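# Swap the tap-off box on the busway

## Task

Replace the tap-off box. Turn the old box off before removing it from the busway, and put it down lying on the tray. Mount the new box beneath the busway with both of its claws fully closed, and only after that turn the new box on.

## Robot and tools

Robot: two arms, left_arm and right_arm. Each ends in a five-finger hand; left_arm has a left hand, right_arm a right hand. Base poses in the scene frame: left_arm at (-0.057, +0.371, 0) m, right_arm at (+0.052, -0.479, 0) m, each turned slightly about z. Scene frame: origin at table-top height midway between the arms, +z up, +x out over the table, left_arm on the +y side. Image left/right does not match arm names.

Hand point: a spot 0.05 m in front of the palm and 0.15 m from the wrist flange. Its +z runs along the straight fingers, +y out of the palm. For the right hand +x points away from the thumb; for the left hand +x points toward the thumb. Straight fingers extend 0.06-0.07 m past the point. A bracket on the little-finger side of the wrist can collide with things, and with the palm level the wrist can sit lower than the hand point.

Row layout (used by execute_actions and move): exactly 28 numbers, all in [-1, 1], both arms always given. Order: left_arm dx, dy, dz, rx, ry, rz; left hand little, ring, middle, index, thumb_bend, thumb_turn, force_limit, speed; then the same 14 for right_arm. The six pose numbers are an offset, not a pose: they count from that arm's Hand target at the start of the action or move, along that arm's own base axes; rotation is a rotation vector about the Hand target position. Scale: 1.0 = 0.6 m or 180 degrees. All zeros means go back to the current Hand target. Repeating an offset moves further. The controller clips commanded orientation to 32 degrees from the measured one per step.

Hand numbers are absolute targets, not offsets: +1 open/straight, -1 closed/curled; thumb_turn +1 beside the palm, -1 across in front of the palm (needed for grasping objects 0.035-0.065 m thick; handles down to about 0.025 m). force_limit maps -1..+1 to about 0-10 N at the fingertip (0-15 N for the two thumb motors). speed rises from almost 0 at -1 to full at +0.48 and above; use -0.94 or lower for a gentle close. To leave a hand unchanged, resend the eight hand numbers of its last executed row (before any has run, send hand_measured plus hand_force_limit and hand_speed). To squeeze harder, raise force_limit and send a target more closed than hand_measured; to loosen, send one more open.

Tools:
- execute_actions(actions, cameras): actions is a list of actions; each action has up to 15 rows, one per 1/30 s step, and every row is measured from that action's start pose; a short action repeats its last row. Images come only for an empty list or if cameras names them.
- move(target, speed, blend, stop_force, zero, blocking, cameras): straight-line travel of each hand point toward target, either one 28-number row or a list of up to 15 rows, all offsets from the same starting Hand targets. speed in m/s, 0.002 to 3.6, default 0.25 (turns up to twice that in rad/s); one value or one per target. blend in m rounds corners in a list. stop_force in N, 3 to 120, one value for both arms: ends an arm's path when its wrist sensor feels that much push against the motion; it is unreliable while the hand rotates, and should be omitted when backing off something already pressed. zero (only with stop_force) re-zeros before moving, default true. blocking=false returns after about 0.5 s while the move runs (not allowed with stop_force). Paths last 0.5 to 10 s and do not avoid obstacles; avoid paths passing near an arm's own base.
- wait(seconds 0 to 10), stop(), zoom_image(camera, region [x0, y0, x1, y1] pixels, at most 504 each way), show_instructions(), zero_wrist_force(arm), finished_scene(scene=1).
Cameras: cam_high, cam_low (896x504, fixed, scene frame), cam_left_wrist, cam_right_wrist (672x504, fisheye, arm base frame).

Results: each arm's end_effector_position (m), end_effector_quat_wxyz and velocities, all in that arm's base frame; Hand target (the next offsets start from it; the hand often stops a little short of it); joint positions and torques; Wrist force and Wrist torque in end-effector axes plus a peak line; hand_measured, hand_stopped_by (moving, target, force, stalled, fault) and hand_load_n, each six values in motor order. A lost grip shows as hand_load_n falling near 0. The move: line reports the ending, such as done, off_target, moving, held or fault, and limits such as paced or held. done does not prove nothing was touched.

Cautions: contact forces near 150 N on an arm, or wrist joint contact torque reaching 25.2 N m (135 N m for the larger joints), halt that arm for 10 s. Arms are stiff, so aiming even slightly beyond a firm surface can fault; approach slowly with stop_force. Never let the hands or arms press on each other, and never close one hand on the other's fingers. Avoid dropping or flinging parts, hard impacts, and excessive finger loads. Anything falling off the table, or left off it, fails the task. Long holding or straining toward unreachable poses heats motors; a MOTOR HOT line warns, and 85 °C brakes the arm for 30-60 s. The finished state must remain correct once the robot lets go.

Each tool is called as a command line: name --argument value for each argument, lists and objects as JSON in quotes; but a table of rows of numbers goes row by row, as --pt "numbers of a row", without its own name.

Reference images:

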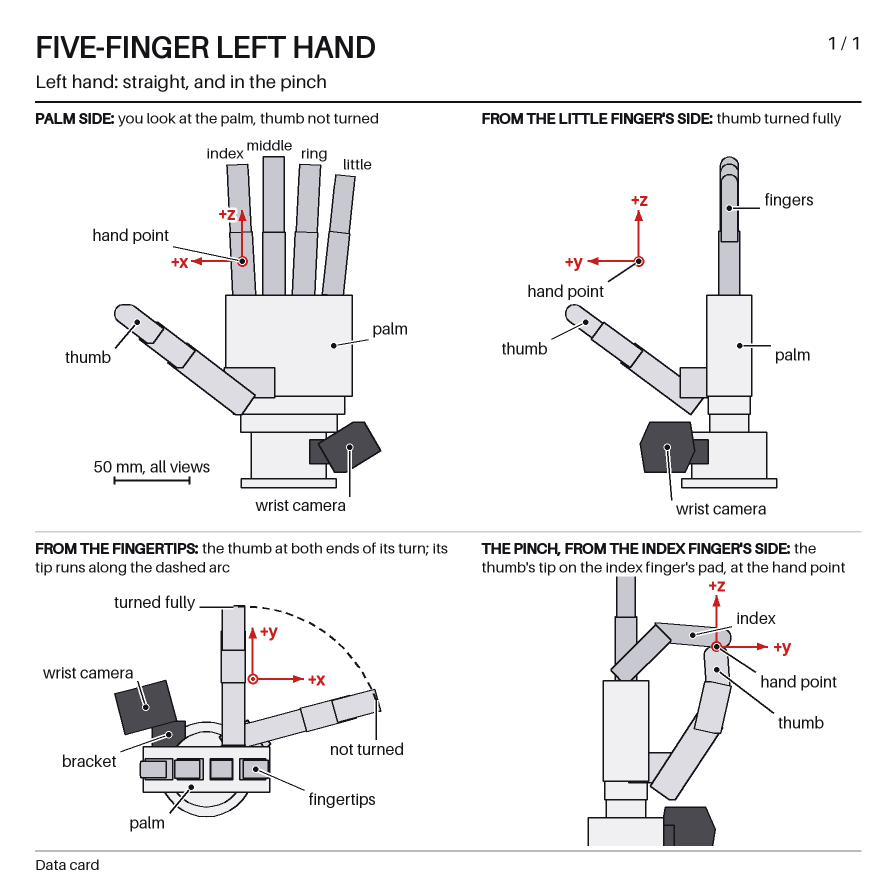

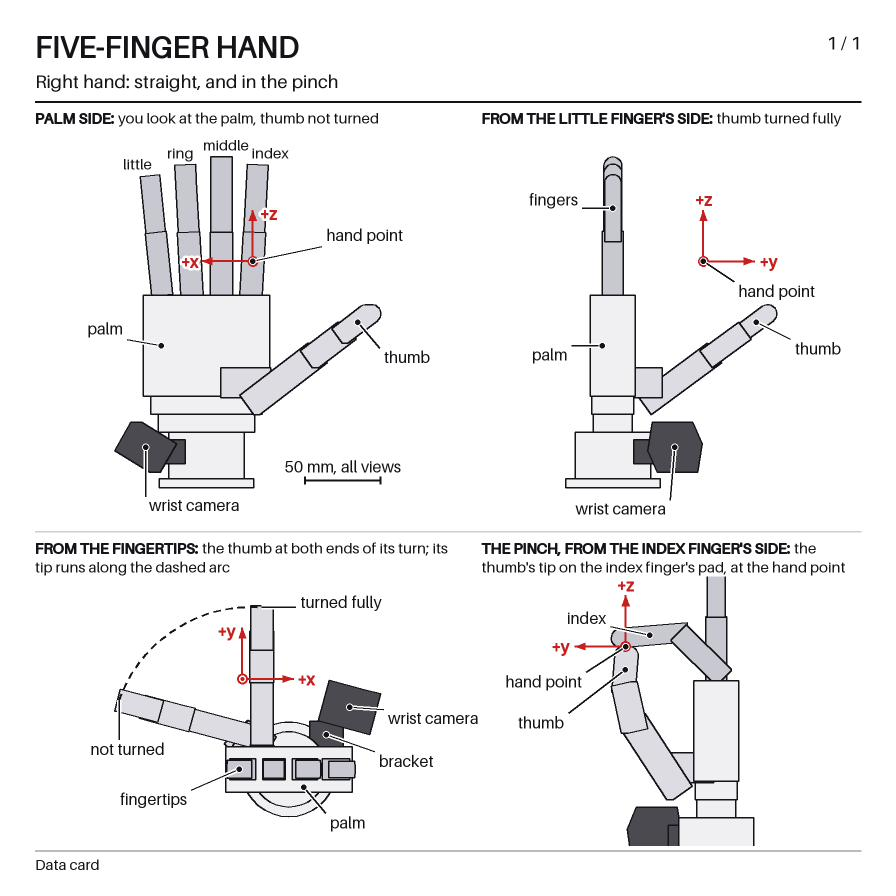

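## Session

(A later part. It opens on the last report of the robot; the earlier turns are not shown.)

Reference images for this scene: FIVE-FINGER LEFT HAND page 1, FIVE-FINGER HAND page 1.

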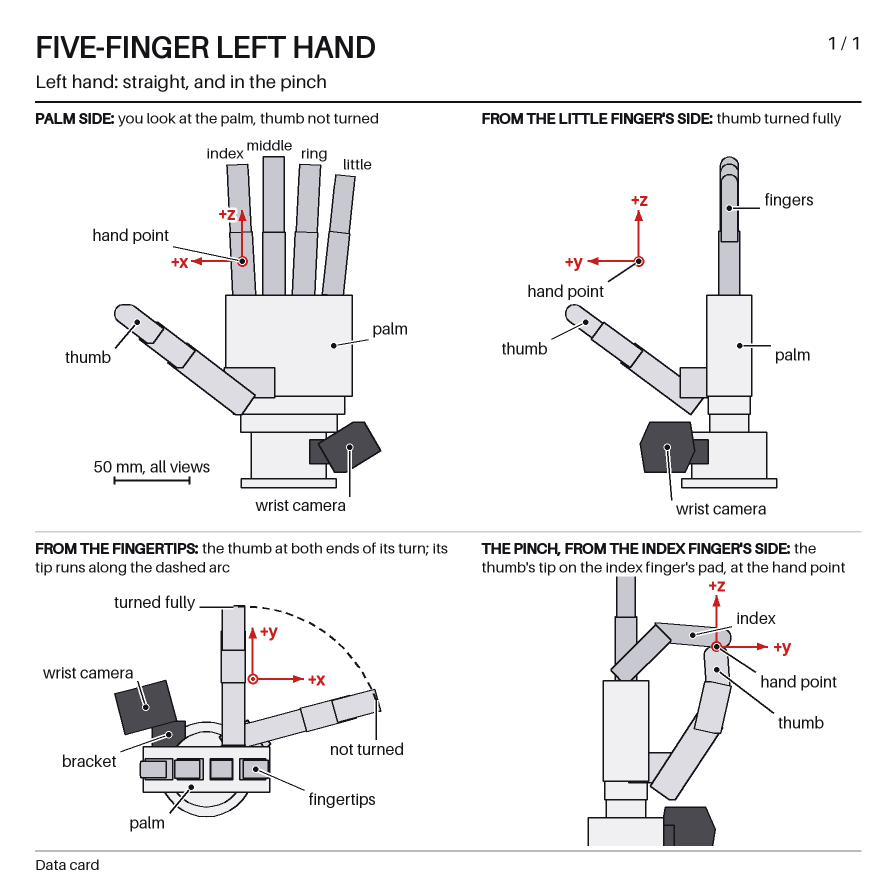

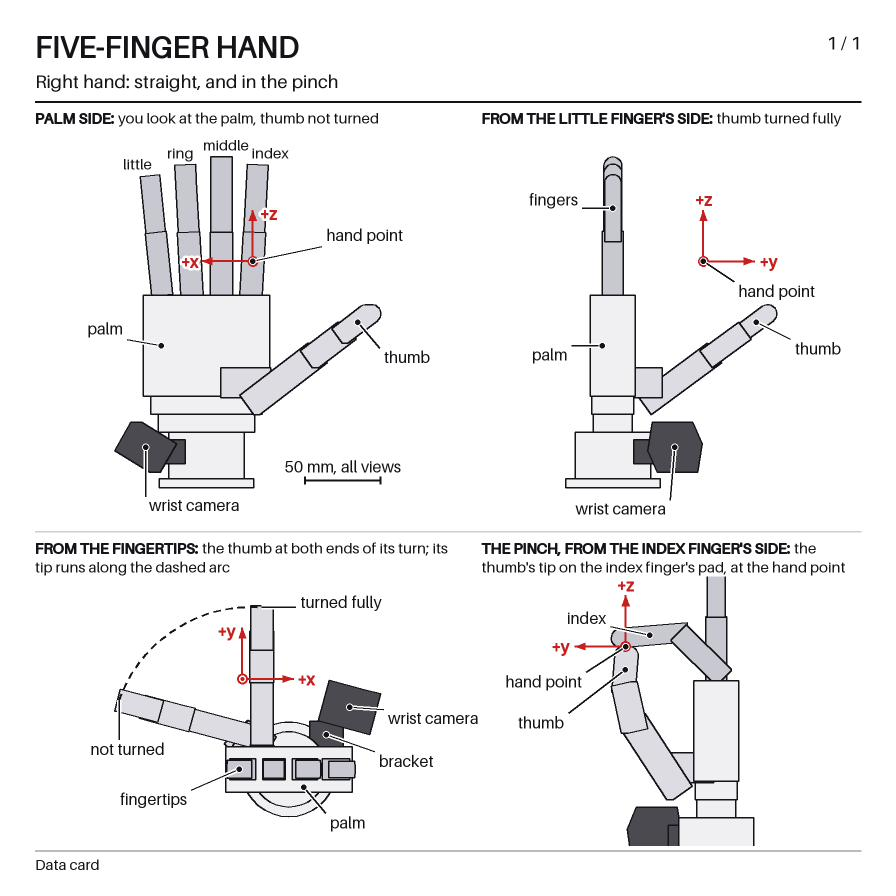

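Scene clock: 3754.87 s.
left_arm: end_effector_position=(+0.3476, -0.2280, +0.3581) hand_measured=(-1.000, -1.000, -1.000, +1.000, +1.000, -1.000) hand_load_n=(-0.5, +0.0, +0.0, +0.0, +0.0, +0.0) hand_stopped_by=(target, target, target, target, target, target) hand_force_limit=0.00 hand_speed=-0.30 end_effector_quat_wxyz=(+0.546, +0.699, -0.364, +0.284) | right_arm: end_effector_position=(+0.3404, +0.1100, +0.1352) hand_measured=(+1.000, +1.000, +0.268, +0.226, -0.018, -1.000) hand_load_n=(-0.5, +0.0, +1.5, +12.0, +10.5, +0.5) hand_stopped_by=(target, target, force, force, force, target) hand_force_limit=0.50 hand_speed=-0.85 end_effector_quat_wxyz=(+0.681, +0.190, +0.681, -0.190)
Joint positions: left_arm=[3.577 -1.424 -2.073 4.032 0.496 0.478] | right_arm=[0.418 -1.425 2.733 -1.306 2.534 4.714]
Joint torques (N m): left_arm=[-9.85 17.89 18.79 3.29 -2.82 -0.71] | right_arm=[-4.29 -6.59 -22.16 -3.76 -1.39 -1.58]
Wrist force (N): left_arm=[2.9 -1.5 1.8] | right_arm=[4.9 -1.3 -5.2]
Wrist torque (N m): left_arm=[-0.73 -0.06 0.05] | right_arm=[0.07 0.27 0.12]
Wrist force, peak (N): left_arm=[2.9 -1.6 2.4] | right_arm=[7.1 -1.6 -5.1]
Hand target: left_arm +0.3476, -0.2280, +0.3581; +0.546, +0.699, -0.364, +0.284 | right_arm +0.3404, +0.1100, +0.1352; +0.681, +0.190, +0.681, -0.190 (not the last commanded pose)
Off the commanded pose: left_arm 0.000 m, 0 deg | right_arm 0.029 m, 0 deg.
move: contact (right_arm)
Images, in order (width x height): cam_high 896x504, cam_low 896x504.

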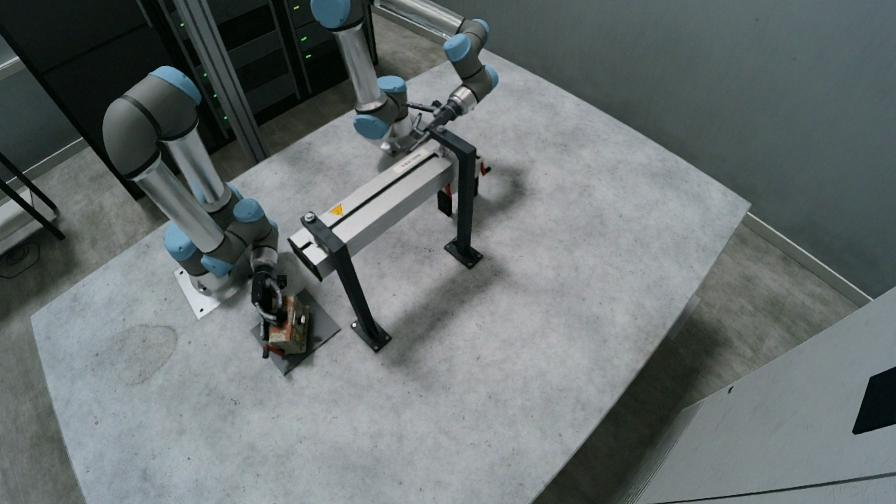

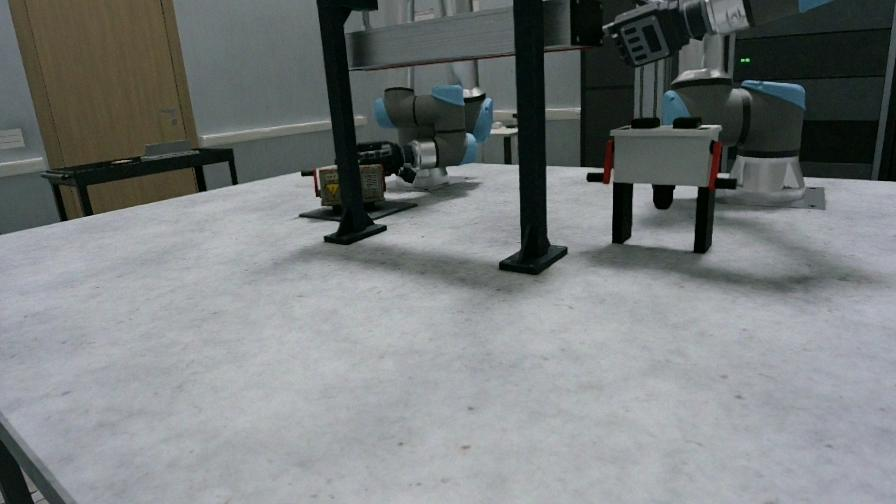

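move --target '[0,0,0,0,0,0,-1,-1,-1,1,1,-1,0,-0.3, 0,0,-0.0020,0,0,0,1,1,-0.1,-0.1,-0.2,-1,0.5,-0.85]' --speed 0.015

move --target '[0,0,0,0,0,0,-1,-1,-1,1,1,-1,0,-0.3, 0,0,0,0,0,0,1,1,0.5,0.5,0.15,-1,0.5,-0.85]' --speed 0.015 --cameras '["cam_low","cam_high","cam_right_wrist"]'

zoom_image --camera "cam_low" --region '[280, 130, 440, 250]'

Scene clock: 3774.87 s.
left_arm: end_effector_position=(+0.3476, -0.2280, +0.3581) hand_measured=(-1.000, -1.000, -1.000, +1.000, +1.000, -1.000) hand_load_n=(+0.0, +0.0, +0.0, +0.0, +0.0, +0.0) hand_stopped_by=(target, target, target, target, target, target) hand_force_limit=0.00 hand_speed=-0.30 end_effector_quat_wxyz=(+0.546, +0.699, -0.364, +0.284) | right_arm: end_effector_position=(+0.3404, +0.1100, +0.1340) hand_measured=(+1.000, +1.000, +0.268, +0.226, -0.018, -1.000) hand_load_n=(+0.0, +0.5, +1.0, +14.0, +11.0, +4.0) hand_stopped_by=(target, target, force, force, force, target) hand_force_limit=0.50 hand_speed=-0.85 end_effector_quat_wxyz=(+0.681, +0.190, +0.681, -0.190)
Joint positions: left_arm=[3.577 -1.424 -2.073 4.032 0.496 0.478] | right_arm=[0.418 -1.418 2.734 -1.314 2.534 4.714]
Joint torques (N m): left_arm=[-9.89 17.81 18.63 3.25 -2.87 -0.58] | right_arm=[8.45 -13.04 11.13 -0.03 -1.25 -0.78]
Wrist force (N): left_arm=[2.7 -1.3 2.0] | right_arm=[-4.7 -1.4 -2.3]
Wrist torque (N m): left_arm=[-0.73 -0.02 0.04] | right_arm=[0.05 0.07 0.07]
Wrist force, peak (N): left_arm=[3.0 -1.9 1.9] | right_arm=[5.2 -1.4 -5.6]
Hand target: left_arm +0.3476, -0.2280, +0.3581; +0.546, +0.699, -0.364, +0.284 | right_arm +0.3404, +0.1100, +0.1340; +0.681, +0.190, +0.681, -0.190
Off the commanded pose: left_arm 0.000 m, 0 deg | right_arm 0.000 m, 0 deg.
move: done

Scene clock: 3775.93 s.
left_arm: end_effector_position=(+0.3476, -0.2280, +0.3581) hand_measured=(-1.000, -1.000, -1.000, +1.000, +1.000, -1.000) hand_load_n=(+0.0, +0.0, +0.0, +0.0, +0.0, +0.0) hand_stopped_by=(target, target, target, target, target, target) hand_force_limit=0.00 hand_speed=-0.30 end_effector_quat_wxyz=(+0.546, +0.699, -0.364, +0.284) | right_arm: end_effector_position=(+0.3404, +0.1100, +0.1340) hand_measured=(+1.000, +1.000, +0.500, +0.500, +0.150, -1.000) hand_load_n=(+0.0, +0.0, +0.0, +0.0, +0.0, +0.0) hand_stopped_by=(target, target, target, target, target, target) hand_force_limit=0.50 hand_speed=-0.85 end_effector_quat_wxyz=(+0.681, +0.190, +0.681, -0.190)
Joint positions: left_arm=[3.577 -1.424 -2.073 4.032 0.496 0.478] | right_arm=[0.418 -1.419 2.734 -1.313 2.534 4.714]
Joint torques (N m): left_arm=[-9.92 18.35 19.53 3.13 -2.76 -0.67] | right_arm=[8.18 -20.56 -5.98 1.42 -1.32 -0.78]
Wrist force (N): left_arm=[2.7 -1.4 1.8] | right_arm=[2.7 -1.6 -4.8]
Wrist torque (N m): left_arm=[-0.72 -0.02 0.04] | right_arm=[0.06 0.08 0.10]
Wrist force, peak (N): left_arm=[3.1 -1.6 2.0] | right_arm=[2.8 -1.6 -5.1]
Hand target: left_arm +0.3476, -0.2280, +0.3581; +0.546, +0.699, -0.364, +0.284 | right_arm +0.3404, +0.1100, +0.1340; +0.681, +0.190, +0.681, -0.190
Off the commanded pose: left_arm 0.000 m, 0 deg | right_arm 0.000 m, 0 deg.
move: done
camera_calibration:
cam_right_wrist: T_world_to_cam=[[0.511224, 0.816754, -0.267512, -0.229514], [-0.195185, 0.413462, 0.889355, -0.0762464], [0.83699, -0.402445, 0.37079, -0.181277], [0, 0, 0, 1]] pos_world=[0.254178, 0.146027, 0.0736283]
Images, in order (width x height): cam_high 896x504, cam_low 896x504, cam_right_wrist 672x504.

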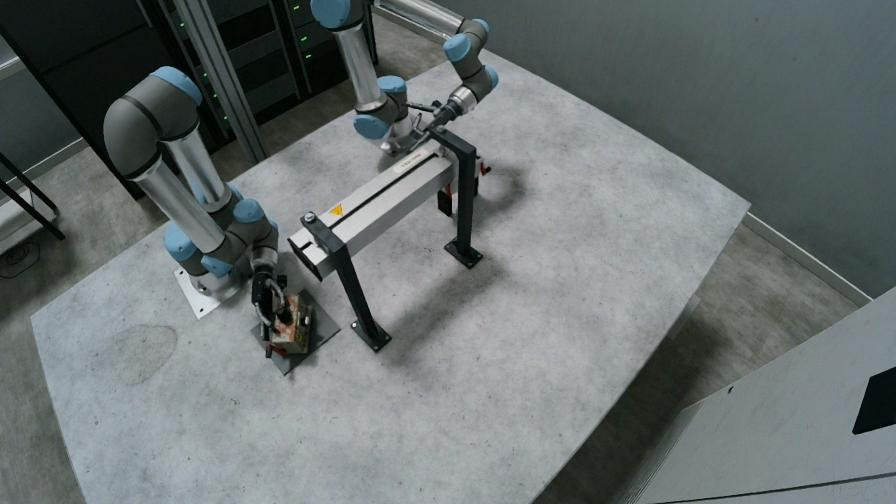

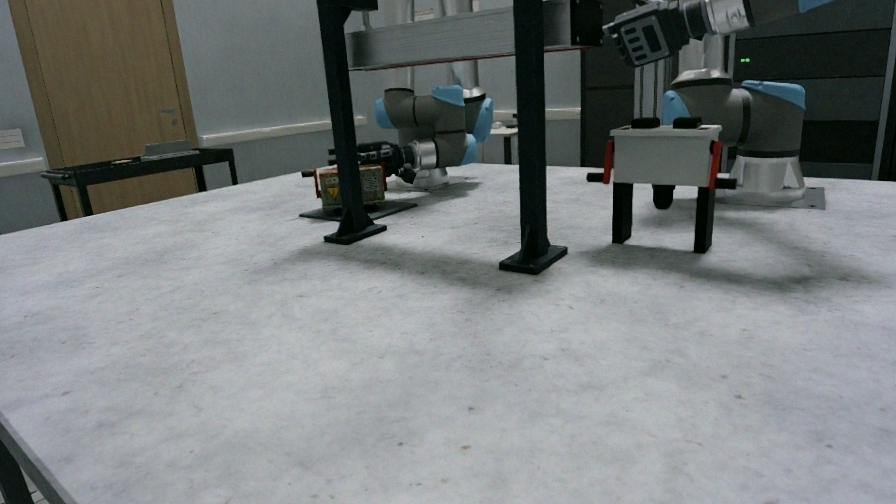

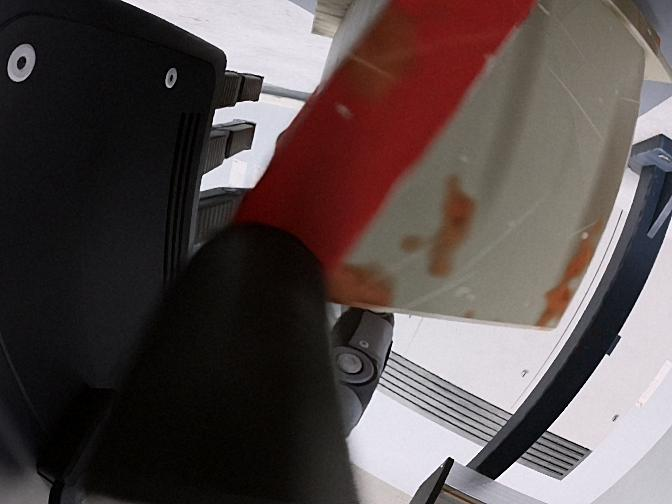

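Scaled by 3.150 from the camera's 896x504 image, which has a finer 1280x720 frame.

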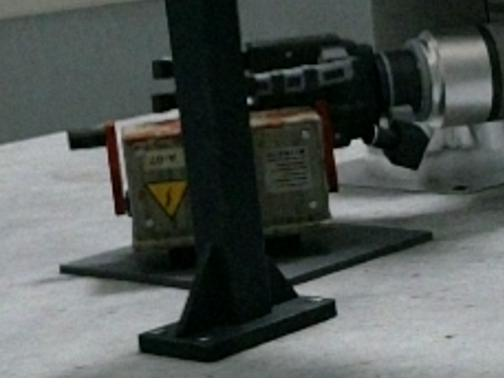

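move --target '[0,0,0,0,0,0,-1,-1,-1,1,1,-1,0,-0.3, 0,0,0,0,0,0,1,1,1,1,0.6,-1,0.5,-0.5]' --speed 0.05

move --target '[0,0,0,0,0,0,-1,-1,-1,1,1,-1,0,-0.3, 0,0,0.2,0,0,0,1,1,1,1,0.6,-1,0.5,-0.5]' --speed 0.08 --cameras '["cam_low","cam_high","cam_right_wrist"]'

zoom_image --camera "cam_high" --region '[230, 250, 370, 390]'

Scene clock: 3784.87 s.
left_arm: end_effector_position=(+0.3476, -0.2280, +0.3581) hand_measured=(-1.000, -1.000, -1.000, +1.000, +1.000, -1.000) hand_load_n=(+0.5, +0.0, +0.0, +0.0, +0.0, +0.0) hand_stopped_by=(target, target, target, target, target, target) hand_force_limit=0.00 hand_speed=-0.30 end_effector_quat_wxyz=(+0.546, +0.699, -0.364, +0.284) | right_arm: end_effector_position=(+0.3404, +0.1100, +0.1340) hand_measured=(+1.000, +1.000, +1.000, +1.000, +0.600, -1.000) hand_load_n=(+0.0, +0.0, +0.0, +0.0, +0.0, +0.0) hand_stopped_by=(target, target, target, target, target, target) hand_force_limit=0.50 hand_speed=-0.50 end_effector_quat_wxyz=(+0.681, +0.190, +0.681, -0.190)
Joint positions: left_arm=[3.577 -1.424 -2.073 4.032 0.496 0.478] | right_arm=[0.418 -1.419 2.734 -1.313 2.534 4.714]
Joint torques (N m): left_arm=[-9.81 17.62 18.21 3.18 -2.85 -0.56] | right_arm=[7.51 -19.41 -18.75 0.78 -1.29 -0.77]
Wrist force (N): left_arm=[3.1 -1.6 1.7] | right_arm=[2.8 -1.6 -4.9]
Wrist torque (N m): left_arm=[-0.74 -0.08 0.06] | right_arm=[0.07 0.07 0.11]
Wrist force, peak (N): left_arm=[3.2 -1.6 2.0] | right_arm=[2.8 -1.5 -5.2]
Hand target: left_arm +0.3476, -0.2280, +0.3581; +0.546, +0.699, -0.364, +0.284 | right_arm +0.3404, +0.1100, +0.1340; +0.681, +0.190, +0.681, -0.190
Off the commanded pose: left_arm 0.000 m, 0 deg | right_arm 0.000 m, 0 deg.
move: done

Scene clock: 3786.80 s.
left_arm: end_effector_position=(+0.3476, -0.2280, +0.3581) hand_measured=(-1.000, -1.000, -1.000, +1.000, +1.000, -1.000) hand_load_n=(+0.0, +0.0, +0.0, +0.0, +0.0, +0.0) hand_stopped_by=(target, target, target, target, target, target) hand_force_limit=0.00 hand_speed=-0.30 end_effector_quat_wxyz=(+0.546, +0.699, -0.364, +0.284) | right_arm: end_effector_position=(+0.3405, +0.1101, +0.2541) hand_measured=(+1.000, +1.000, +1.000, +1.000, +0.600, -1.000) hand_load_n=(+0.0, +0.0, +0.0, +0.0, +0.0, +0.0) hand_stopped_by=(target, target, target, target, target, target) hand_force_limit=0.50 hand_speed=-0.50 end_effector_quat_wxyz=(+0.681, +0.190, +0.681, -0.190)
Joint positions: left_arm=[3.577 -1.424 -2.073 4.032 0.496 0.478] | right_arm=[0.418 -1.927 2.578 -0.649 2.534 4.714]
Joint torques (N m): left_arm=[-9.71 18.1 18.79 3.19 -2.86 -0.54] | right_arm=[-9.15 -9.34 -5.63 0.94 -1.35 -0.99]
Wrist force (N): left_arm=[3.0 -1.5 1.8] | right_arm=[2.7 -1.4 -5.0]
Wrist torque (N m): left_arm=[-0.73 -0.07 0.06] | right_arm=[0.11 0.09 0.10]
Wrist force, peak (N): left_arm=[3.1 -1.7 2.0] | right_arm=[3.4 -1.7 -5.9]
Hand target: left_arm +0.3476, -0.2280, +0.3581; +0.546, +0.699, -0.364, +0.284 | right_arm +0.3404, +0.1100, +0.2540; +0.681, +0.190, +0.681, -0.190
Off the commanded pose: left_arm 0.000 m, 0 deg | right_arm 0.000 m, 0 deg.
move: done
camera_calibration:
cam_right_wrist: T_world_to_cam=[[0.511251, 0.816842, -0.267191, -0.197627], [-0.195511, 0.413282, 0.889367, -0.182886], [0.836898, -0.402451, 0.370993, -0.225831], [0, 0, 0, 1]] pos_world=[0.254278, 0.146127, 0.19363]
Images, in order (width x height): cam_high 896x504, cam_low 896x504, cam_right_wrist 672x504.

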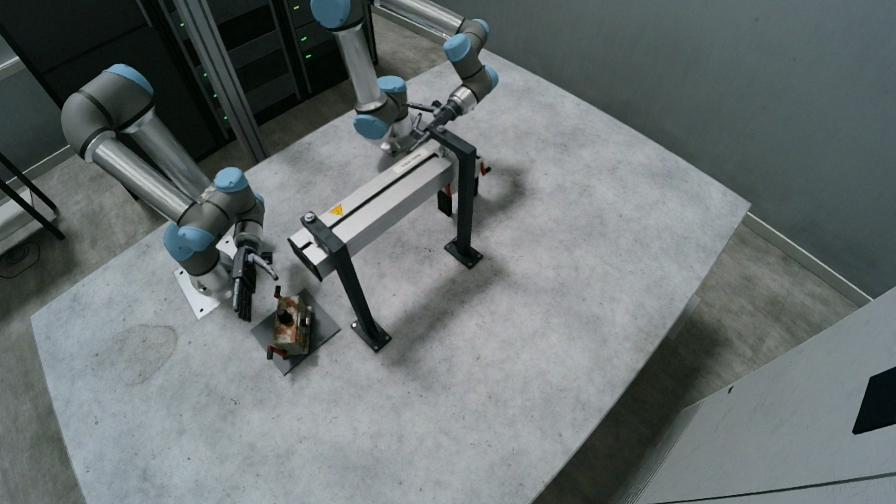

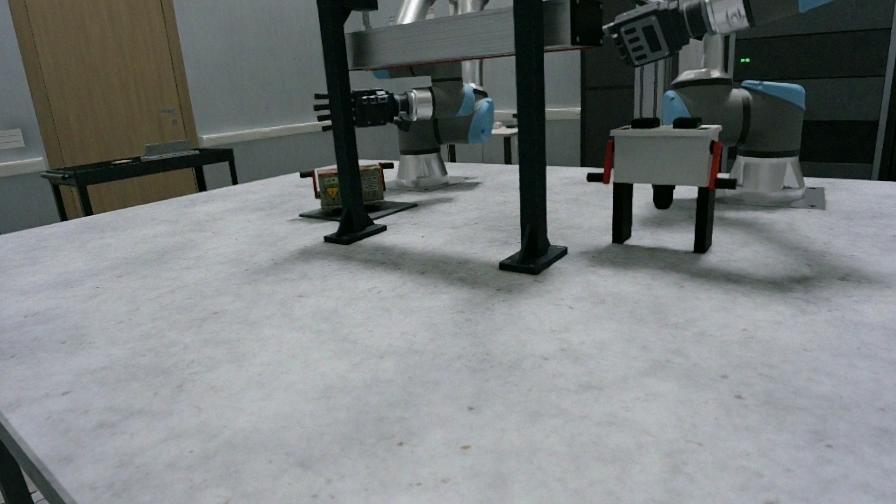

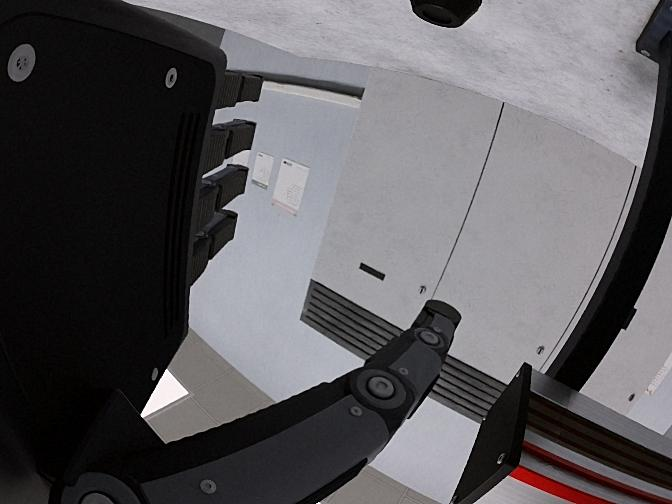

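Scaled by 3.600 from the camera's 896x504 image, which has a finer 1280x720 frame.

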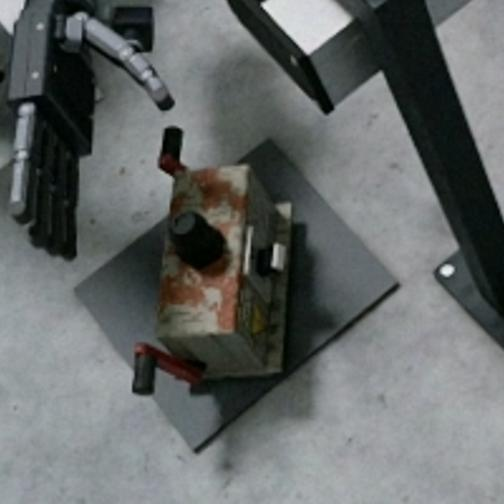

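move --target '[-0.1627,-0.0367,0.0032,-0.0755,-0.1934,-0.0237,-1,-1,-1,1,1,-1,0,-0.3, 0,0,0,0,0,0,1,1,1,1,0.6,-1,0.5,-0.5]' --speed 0.15 --cameras '["cam_high","cam_low","cam_left_wrist"]'

Scene clock: 4500.00 s.
left_arm: end_effector_position=(+0.2499, -0.2500, +0.3600) hand_measured=(-1.000, -1.000, -1.000, +1.000, +1.000, -1.000) hand_load_n=(+0.0, +0.0, +0.0, +0.0, +0.0, -0.5) hand_stopped_by=(target, target, target, target, target, target) hand_force_limit=0.00 hand_speed=-0.30 end_effector_quat_wxyz=(+0.500, +0.500, -0.500, +0.500) end_effector_velocity=(+0.001, +0.000, +0.000) end_effector_angular_velocity=(-0.001, -0.003, +0.002) | right_arm: end_effector_position=(+0.3404, +0.1100, +0.2540) hand_measured=(+1.000, +1.000, +1.000, +1.000, +0.600, -1.000) hand_load_n=(+0.0, +0.0, +0.0, +0.0, +0.0, +0.0) hand_stopped_by=(target, target, target, target, target, target) hand_force_limit=0.50 hand_speed=-0.50 end_effector_quat_wxyz=(+0.681, +0.190, +0.681, -0.190)
Joint positions: left_arm=[3.587 -1.376 -2.16 3.537 0.445 1.568] | right_arm=[0.418 -1.928 2.578 -0.649 2.534 4.714]
Joint velocities: left_arm=[0 -0.001 0 -0.001 -0.002 0.005] | right_arm=[within noise]
Joint torques (N m): left_arm=[-5.46 5.22 26.28 0.02 -2.67 1.76] | right_arm=[-9.75 -2.45 -4.71 -2.66 1.75 -1.4]
Wrist force (N): left_arm=[2.5 -2.1 2.1] | right_arm=[2.6 -1.6 -5.0]
Wrist torque (N m): left_arm=[-0.64 0.11 0.11] | right_arm=[0.08 0.10 0.09]
Wrist force, peak (N): left_arm=[3.2 -2.0 2.2] | right_arm=[2.9 -1.5 -5.3]
Hand target: left_arm +0.2499, -0.2500, +0.3600; +0.500, +0.500, -0.500, +0.500 | right_arm +0.3404, +0.1100, +0.2540; +0.681, +0.190, +0.681, -0.190
Off the commanded pose: left_arm 0.000 m, 0 deg | right_arm 0.000 m, 0 deg.
move: done
camera_calibration:
cam_left_wrist: T_world_to_cam=[[0.970209, -0.00937374, 0.242089, -0.33278], [-0.192333, 0.577824, 0.793176, -0.106139], [-0.14732, -0.816108, 0.558807, -0.254347], [0, 0, 0, 1]] pos_world=[0.264981, -0.149364, 0.30688]
Images, in order (width x height): cam_high 896x504, cam_low 896x504, cam_left_wrist 672x504.

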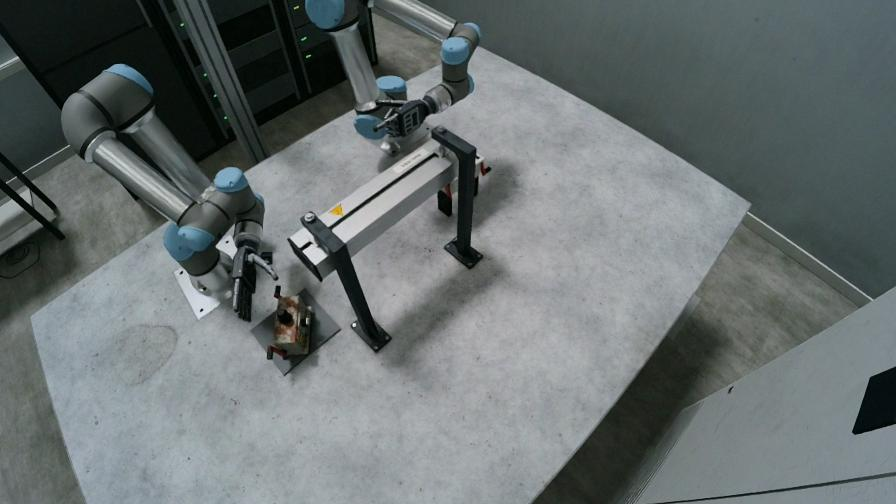

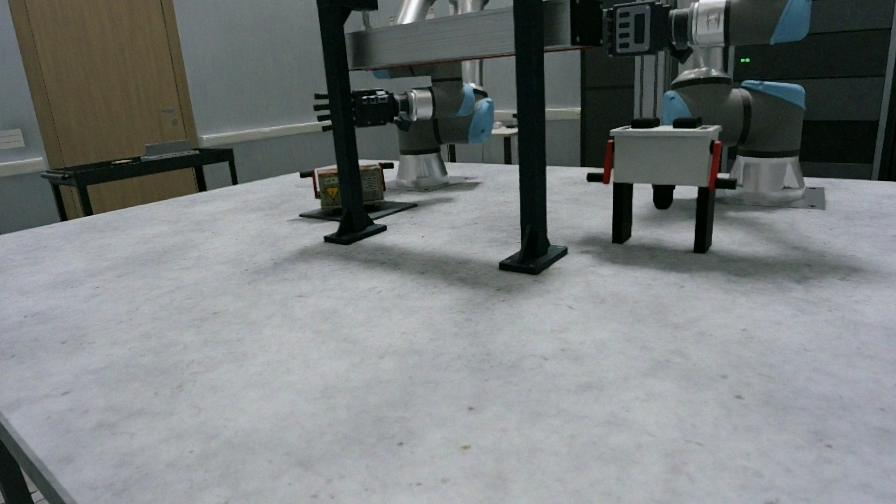

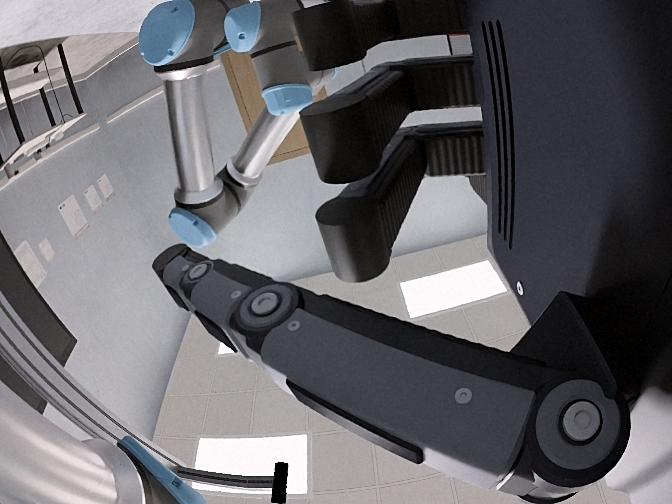

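move --target '[0.1833,-0.0833,-0.1833,0,0,0.3056,-1,-1,0.5,0.5,0.0,-1,0.3,-0.3, 0,0,0,0,0,0,1,1,1,1,0.6,-1,0.5,-0.5]' --speed 0.12 --cameras '["cam_high","cam_low","cam_left_wrist"]'

Scene clock: 4511.67 s.
left_arm: end_effector_position=(+0.3599, -0.3000, +0.2500) hand_measured=(-1.000, -1.000, +0.500, +0.500, +0.000, -1.000) hand_load_n=(+0.0, +0.0, +0.0, +0.0, +0.0, +0.0) hand_stopped_by=(target, target, target, target, target, target) hand_force_limit=0.30 hand_speed=-0.30 end_effector_quat_wxyz=(+0.213, +0.675, -0.212, +0.674) end_effector_velocity=(+0.001, +0.001, +0.000) end_effector_angular_velocity=(+0.000, -0.001, +0.006) | right_arm: end_effector_position=(+0.3404, +0.1100, +0.2540) hand_measured=(+1.000, +1.000, +1.000, +1.000, +0.600, -1.000) hand_load_n=(+0.0, +0.0, +0.0, +0.0, -0.5, -0.5) hand_stopped_by=(target, target, target, target, target, target) hand_force_limit=0.50 hand_speed=-0.50 end_effector_quat_wxyz=(+0.681, +0.190, +0.681, -0.190)
Joint positions: left_arm=[3.286 -1.254 -2.57 3.823 -0.815 1.571] | right_arm=[0.418 -1.928 2.578 -0.649 2.534 4.714]
Joint velocities: left_arm=[0 -0.001 0.001 0.001 -0.006 0] | right_arm=[within noise]
Joint torques (N m): left_arm=[-8.22 5.4 24.18 -0.97 -2.64 0.45] | right_arm=[-8.4 4.37 -5.33 -2.68 1.69 -0.42]
Wrist force (N): left_arm=[2.4 -1.8 2.1] | right_arm=[3.0 -1.5 -5.2]
Wrist torque (N m): left_arm=[-0.62 0.11 0.12] | right_arm=[0.10 0.05 0.11]
Wrist force, peak (N): left_arm=[3.0 -2.3 2.4] | right_arm=[2.9 -1.9 -5.3]
Hand target: left_arm +0.3599, -0.3000, +0.2500; +0.213, +0.675, -0.212, +0.674 | right_arm +0.3404, +0.1100, +0.2540; +0.681, +0.190, +0.681, -0.190
Off the commanded pose: left_arm 0.000 m, 0 deg | right_arm 0.000 m, 0 deg.
move: done
camera_calibration:
cam_left_wrist: T_world_to_cam=[[0.564179, 0.789368, 0.242075, -0.0275263], [-0.583615, 0.173874, 0.793197, 0.0508138], [0.584034, -0.588784, 0.558783, -0.412543], [0, 0, 0, 1]] pos_world=[0.286124, -0.230005, 0.19688]
Images, in order (width x height): cam_high 896x504, cam_low 896x504, cam_left_wrist 672x504.

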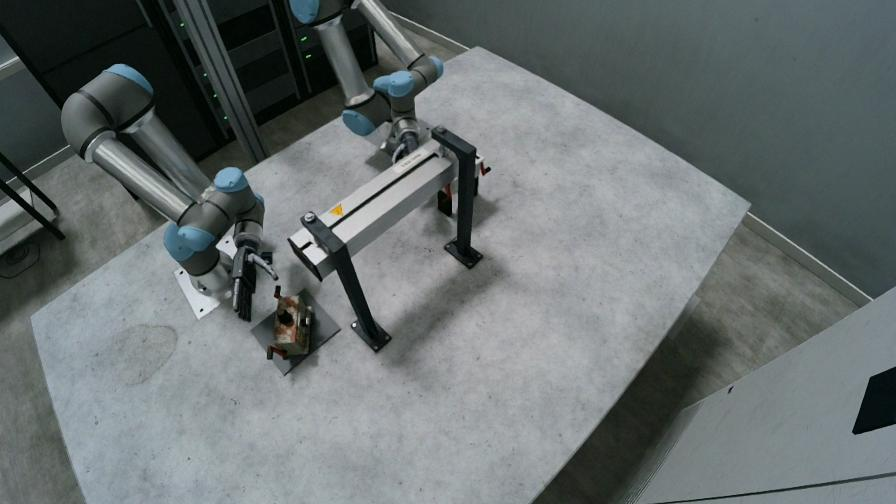

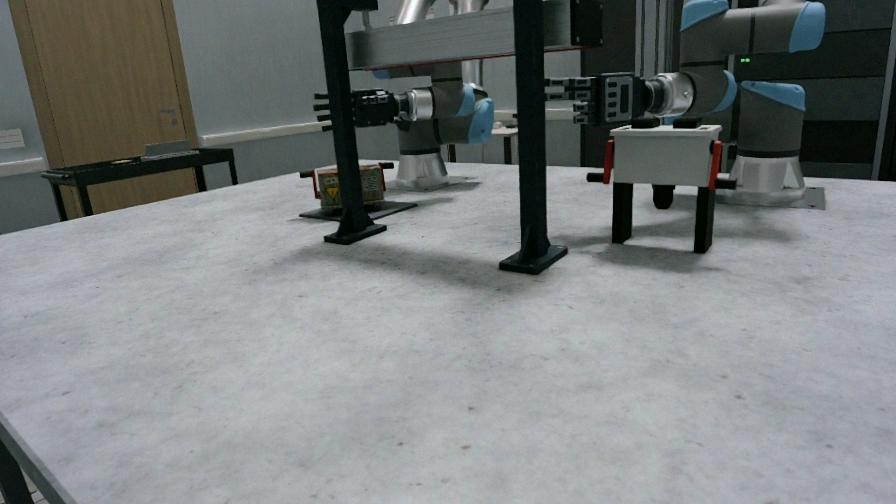

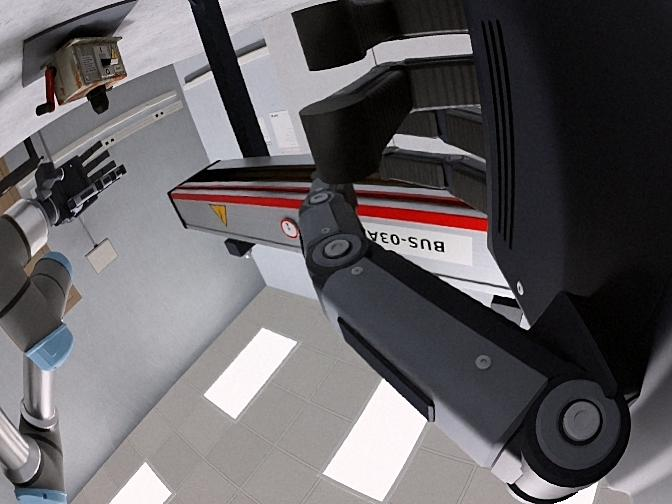

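move --target '[-0.0333,0.1667,-0.15,0,0,0.325,-1,-1,0.5,0.5,0.0,-1,0.3,-0.3, 0,0,0,0,0,0,1,1,1,1,0.6,-1,0.5,-0.5]' --speed 0.12 --cameras '["cam_high","cam_low","cam_left_wrist"]'

Scene clock: 4536.57 s.
left_arm: end_effector_position=(+0.3399, -0.2001, +0.1601) hand_measured=(-1.000, -1.000, +0.500, +0.500, +0.000, -1.000) hand_load_n=(+0.0, +0.0, +0.0, +0.0, +0.0, -0.5) hand_stopped_by=(target, target, target, target, target, target) hand_force_limit=0.30 hand_speed=-0.30 end_effector_quat_wxyz=(-0.144, +0.692, +0.144, +0.692) | right_arm: end_effector_position=(+0.3404, +0.1100, +0.2540) hand_measured=(+1.000, +1.000, +1.000, +1.000, +0.600, -1.000) hand_load_n=(+0.0, +0.0, +0.0, +0.0, +0.0, +0.0) hand_stopped_by=(target, target, target, target, target, target) hand_force_limit=0.50 hand_speed=-0.50 end_effector_quat_wxyz=(+0.681, +0.190, +0.681, -0.190)
Joint positions: left_arm=[2.45 -1.702 -2.57 4.27 -2.672 1.568] | right_arm=[0.418 -1.928 2.578 -0.649 2.534 4.714]
Joint torques (N m): left_arm=[8.31 9.21 6.06 -1.77 -2.39 1.6] | right_arm=[-7.76 3.54 -5.12 -2.58 1.83 0.6]
Wrist force (N): left_arm=[2.7 -1.8 2.3] | right_arm=[2.8 -1.6 -5.3]
Wrist torque (N m): left_arm=[-0.63 0.07 0.15] | right_arm=[0.10 0.08 0.10]
Wrist force, peak (N): left_arm=[3.0 -2.1 2.3] | right_arm=[2.9 -1.4 -5.4]
Hand target: left_arm +0.3399, -0.1999, +0.1600; -0.144, +0.693, +0.144, +0.692 | right_arm +0.3404, +0.1100, +0.2540; +0.681, +0.190, +0.681, -0.190
Off the commanded pose: left_arm 0.000 m, 0 deg | right_arm 0.000 m, 0 deg.
move: done
camera_calibration:
cam_left_wrist: T_world_to_cam=[[-0.378156, 0.893542, 0.242032, 0.267748], [-0.453361, -0.406701, 0.793132, -0.0673413], [0.807132, 0.1902, 0.558893, -0.211798], [0, 0, 0, 1]] pos_world=[0.24167, -0.226348, 0.10698]
Images, in order (width x height): cam_high 896x504, cam_low 896x504, cam_left_wrist 672x504.

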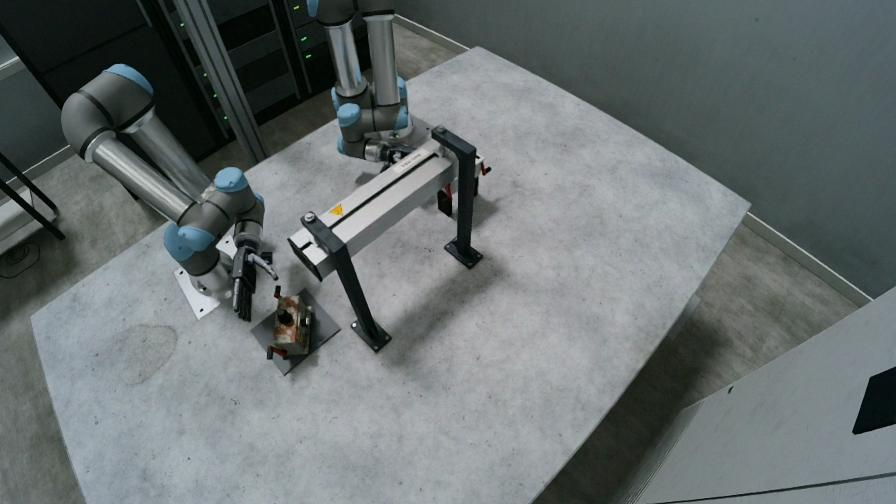

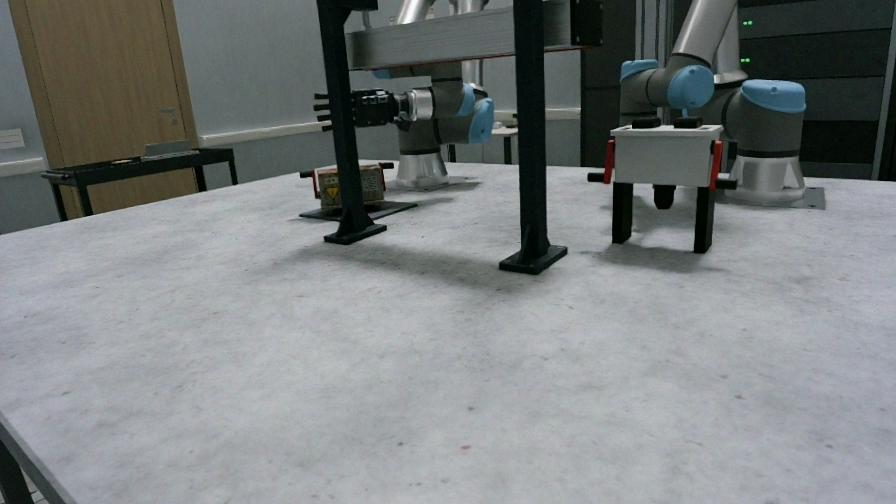

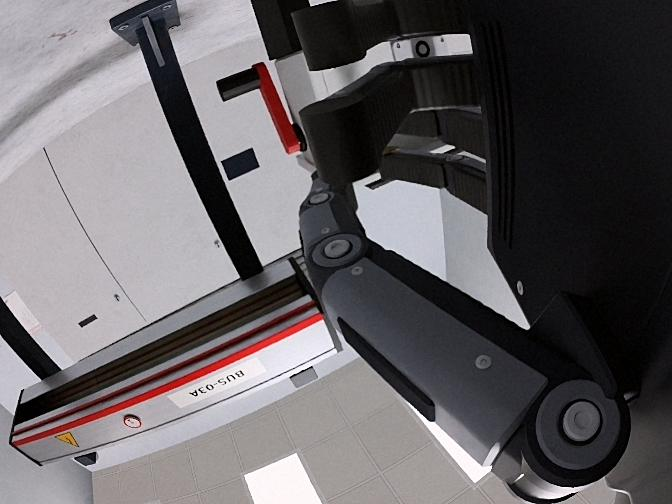

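move --target '[-0.0167,0.05,-0.0917,0,0,0,1,1,0.5,0.5,0.0,-1,0.3,-0.3, 0,0,0,0,0,0,1,1,1,1,0.6,-1,0.5,-0.5]' --speed 0.1 --cameras '["cam_low","cam_left_wrist"]'

Scene clock: 4544.10 s.
left_arm: end_effector_position=(+0.3299, -0.1699, +0.1050) hand_measured=(+1.000, +1.000, +0.500, +0.500, +0.000, -1.000) hand_load_n=(+0.0, +0.0, +0.0, +0.0, +0.0, +0.0) hand_stopped_by=(target, target, target, target, target, target) hand_force_limit=0.30 hand_speed=-0.30 end_effector_quat_wxyz=(-0.144, +0.693, +0.144, +0.692) | right_arm: end_effector_position=(+0.3404, +0.1100, +0.2540) hand_measured=(+1.000, +1.000, +1.000, +1.000, +0.600, -1.000) hand_load_n=(+0.0, +0.0, +0.0, +0.0, +0.0, -0.5) hand_stopped_by=(target, target, target, target, target, target) hand_force_limit=0.50 hand_speed=-0.50 end_effector_quat_wxyz=(+0.681, +0.190, +0.681, -0.190)
Joint positions: left_arm=[2.538 -1.907 -2.691 4.597 -2.585 1.569] | right_arm=[0.418 -1.928 2.578 -0.649 2.534 4.714]
Joint torques (N m): left_arm=[-11.63 8.97 6.96 4.04 -1.92 -1.37] | right_arm=[-8.21 3.35 -5.66 -2.7 1.78 1.18]
Wrist force (N): left_arm=[2.2 -1.9 2.6] | right_arm=[2.7 -1.7 -5.1]
Wrist torque (N m): left_arm=[-0.65 0.14 0.06] | right_arm=[0.07 0.08 0.09]
Wrist force, peak (N): left_arm=[3.5 -1.0 2.5] | right_arm=[2.7 -1.8 -5.4]
Hand target: left_arm +0.3299, -0.1699, +0.1050; -0.144, +0.693, +0.144, +0.692 | right_arm +0.3404, +0.1100, +0.2540; +0.681, +0.190, +0.681, -0.190
Off the commanded pose: left_arm 0.000 m, 0 deg | right_arm 0.000 m, 0 deg.
move: done
camera_calibration:
cam_left_wrist: T_world_to_cam=[[-0.378514, 0.893351, 0.242181, 0.250445], [-0.453065, -0.406983, 0.793156, -0.0160569], [0.80713, 0.190497, 0.558795, -0.178593], [0, 0, 0, 1]] pos_world=[0.23167, -0.196249, 0.0518798]
Images, in order (width x height): cam_low 896x504, cam_left_wrist 672x504.

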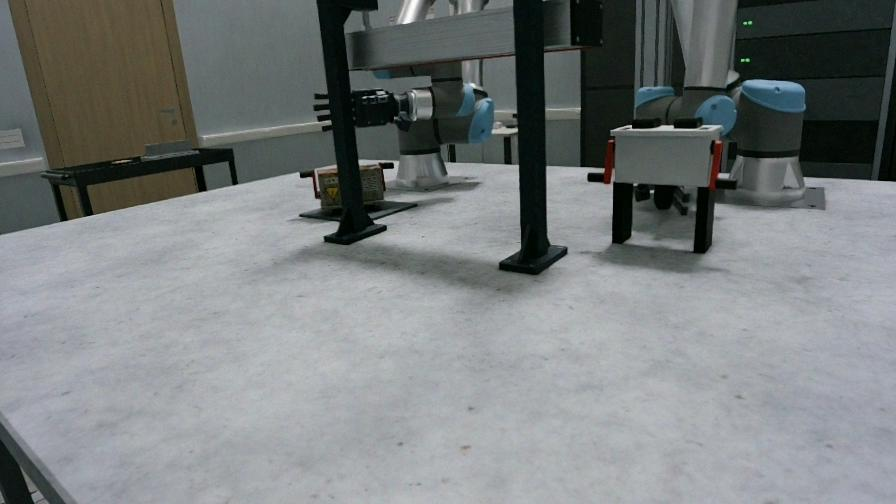

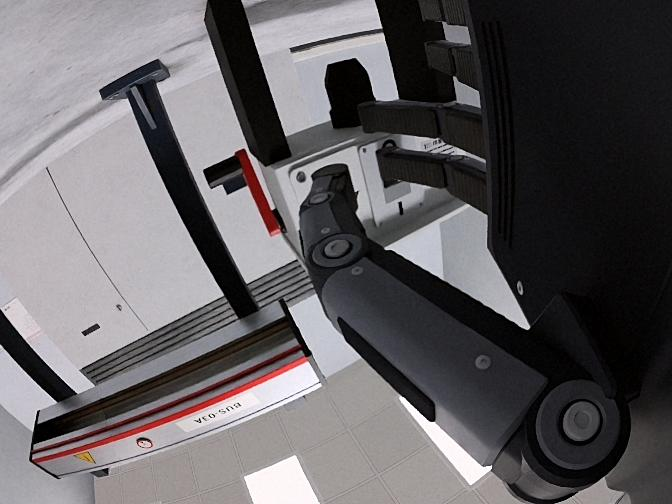

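zoom_image --camera "cam_left_wrist" --region '[190, 0, 490, 260]'

Scaled by 1.680 from the camera's 672x504 image, which has a finer 960x720 frame.

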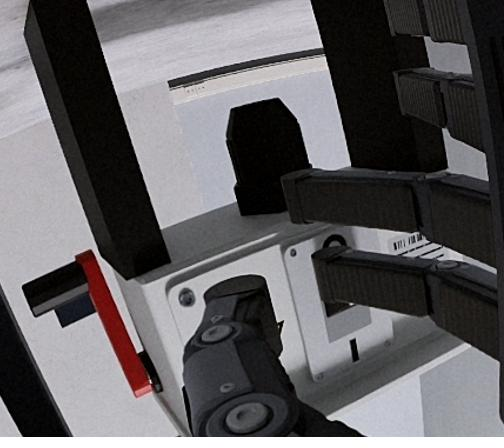

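zoom_image --camera "cam_left_wrist" --region '[230, 40, 400, 190]'

zoom_image --camera "cam_left_wrist" --region '[360, 0, 490, 140]'

Scaled by 2.965 from the camera's 672x504 image, which has a finer 960x720 frame.

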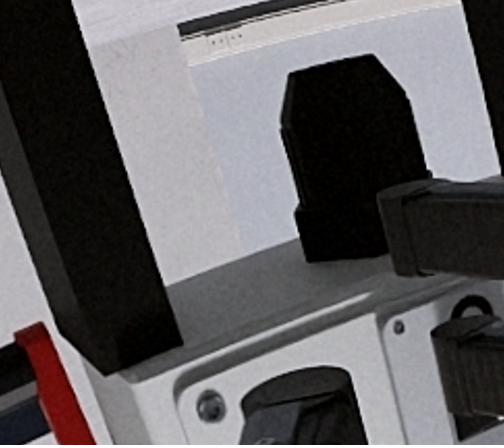

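Scaled by 3.600 from the camera's 672x504 image, which has a finer 960x720 frame.

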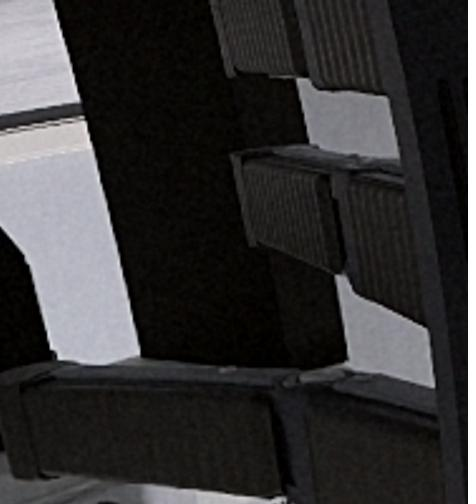

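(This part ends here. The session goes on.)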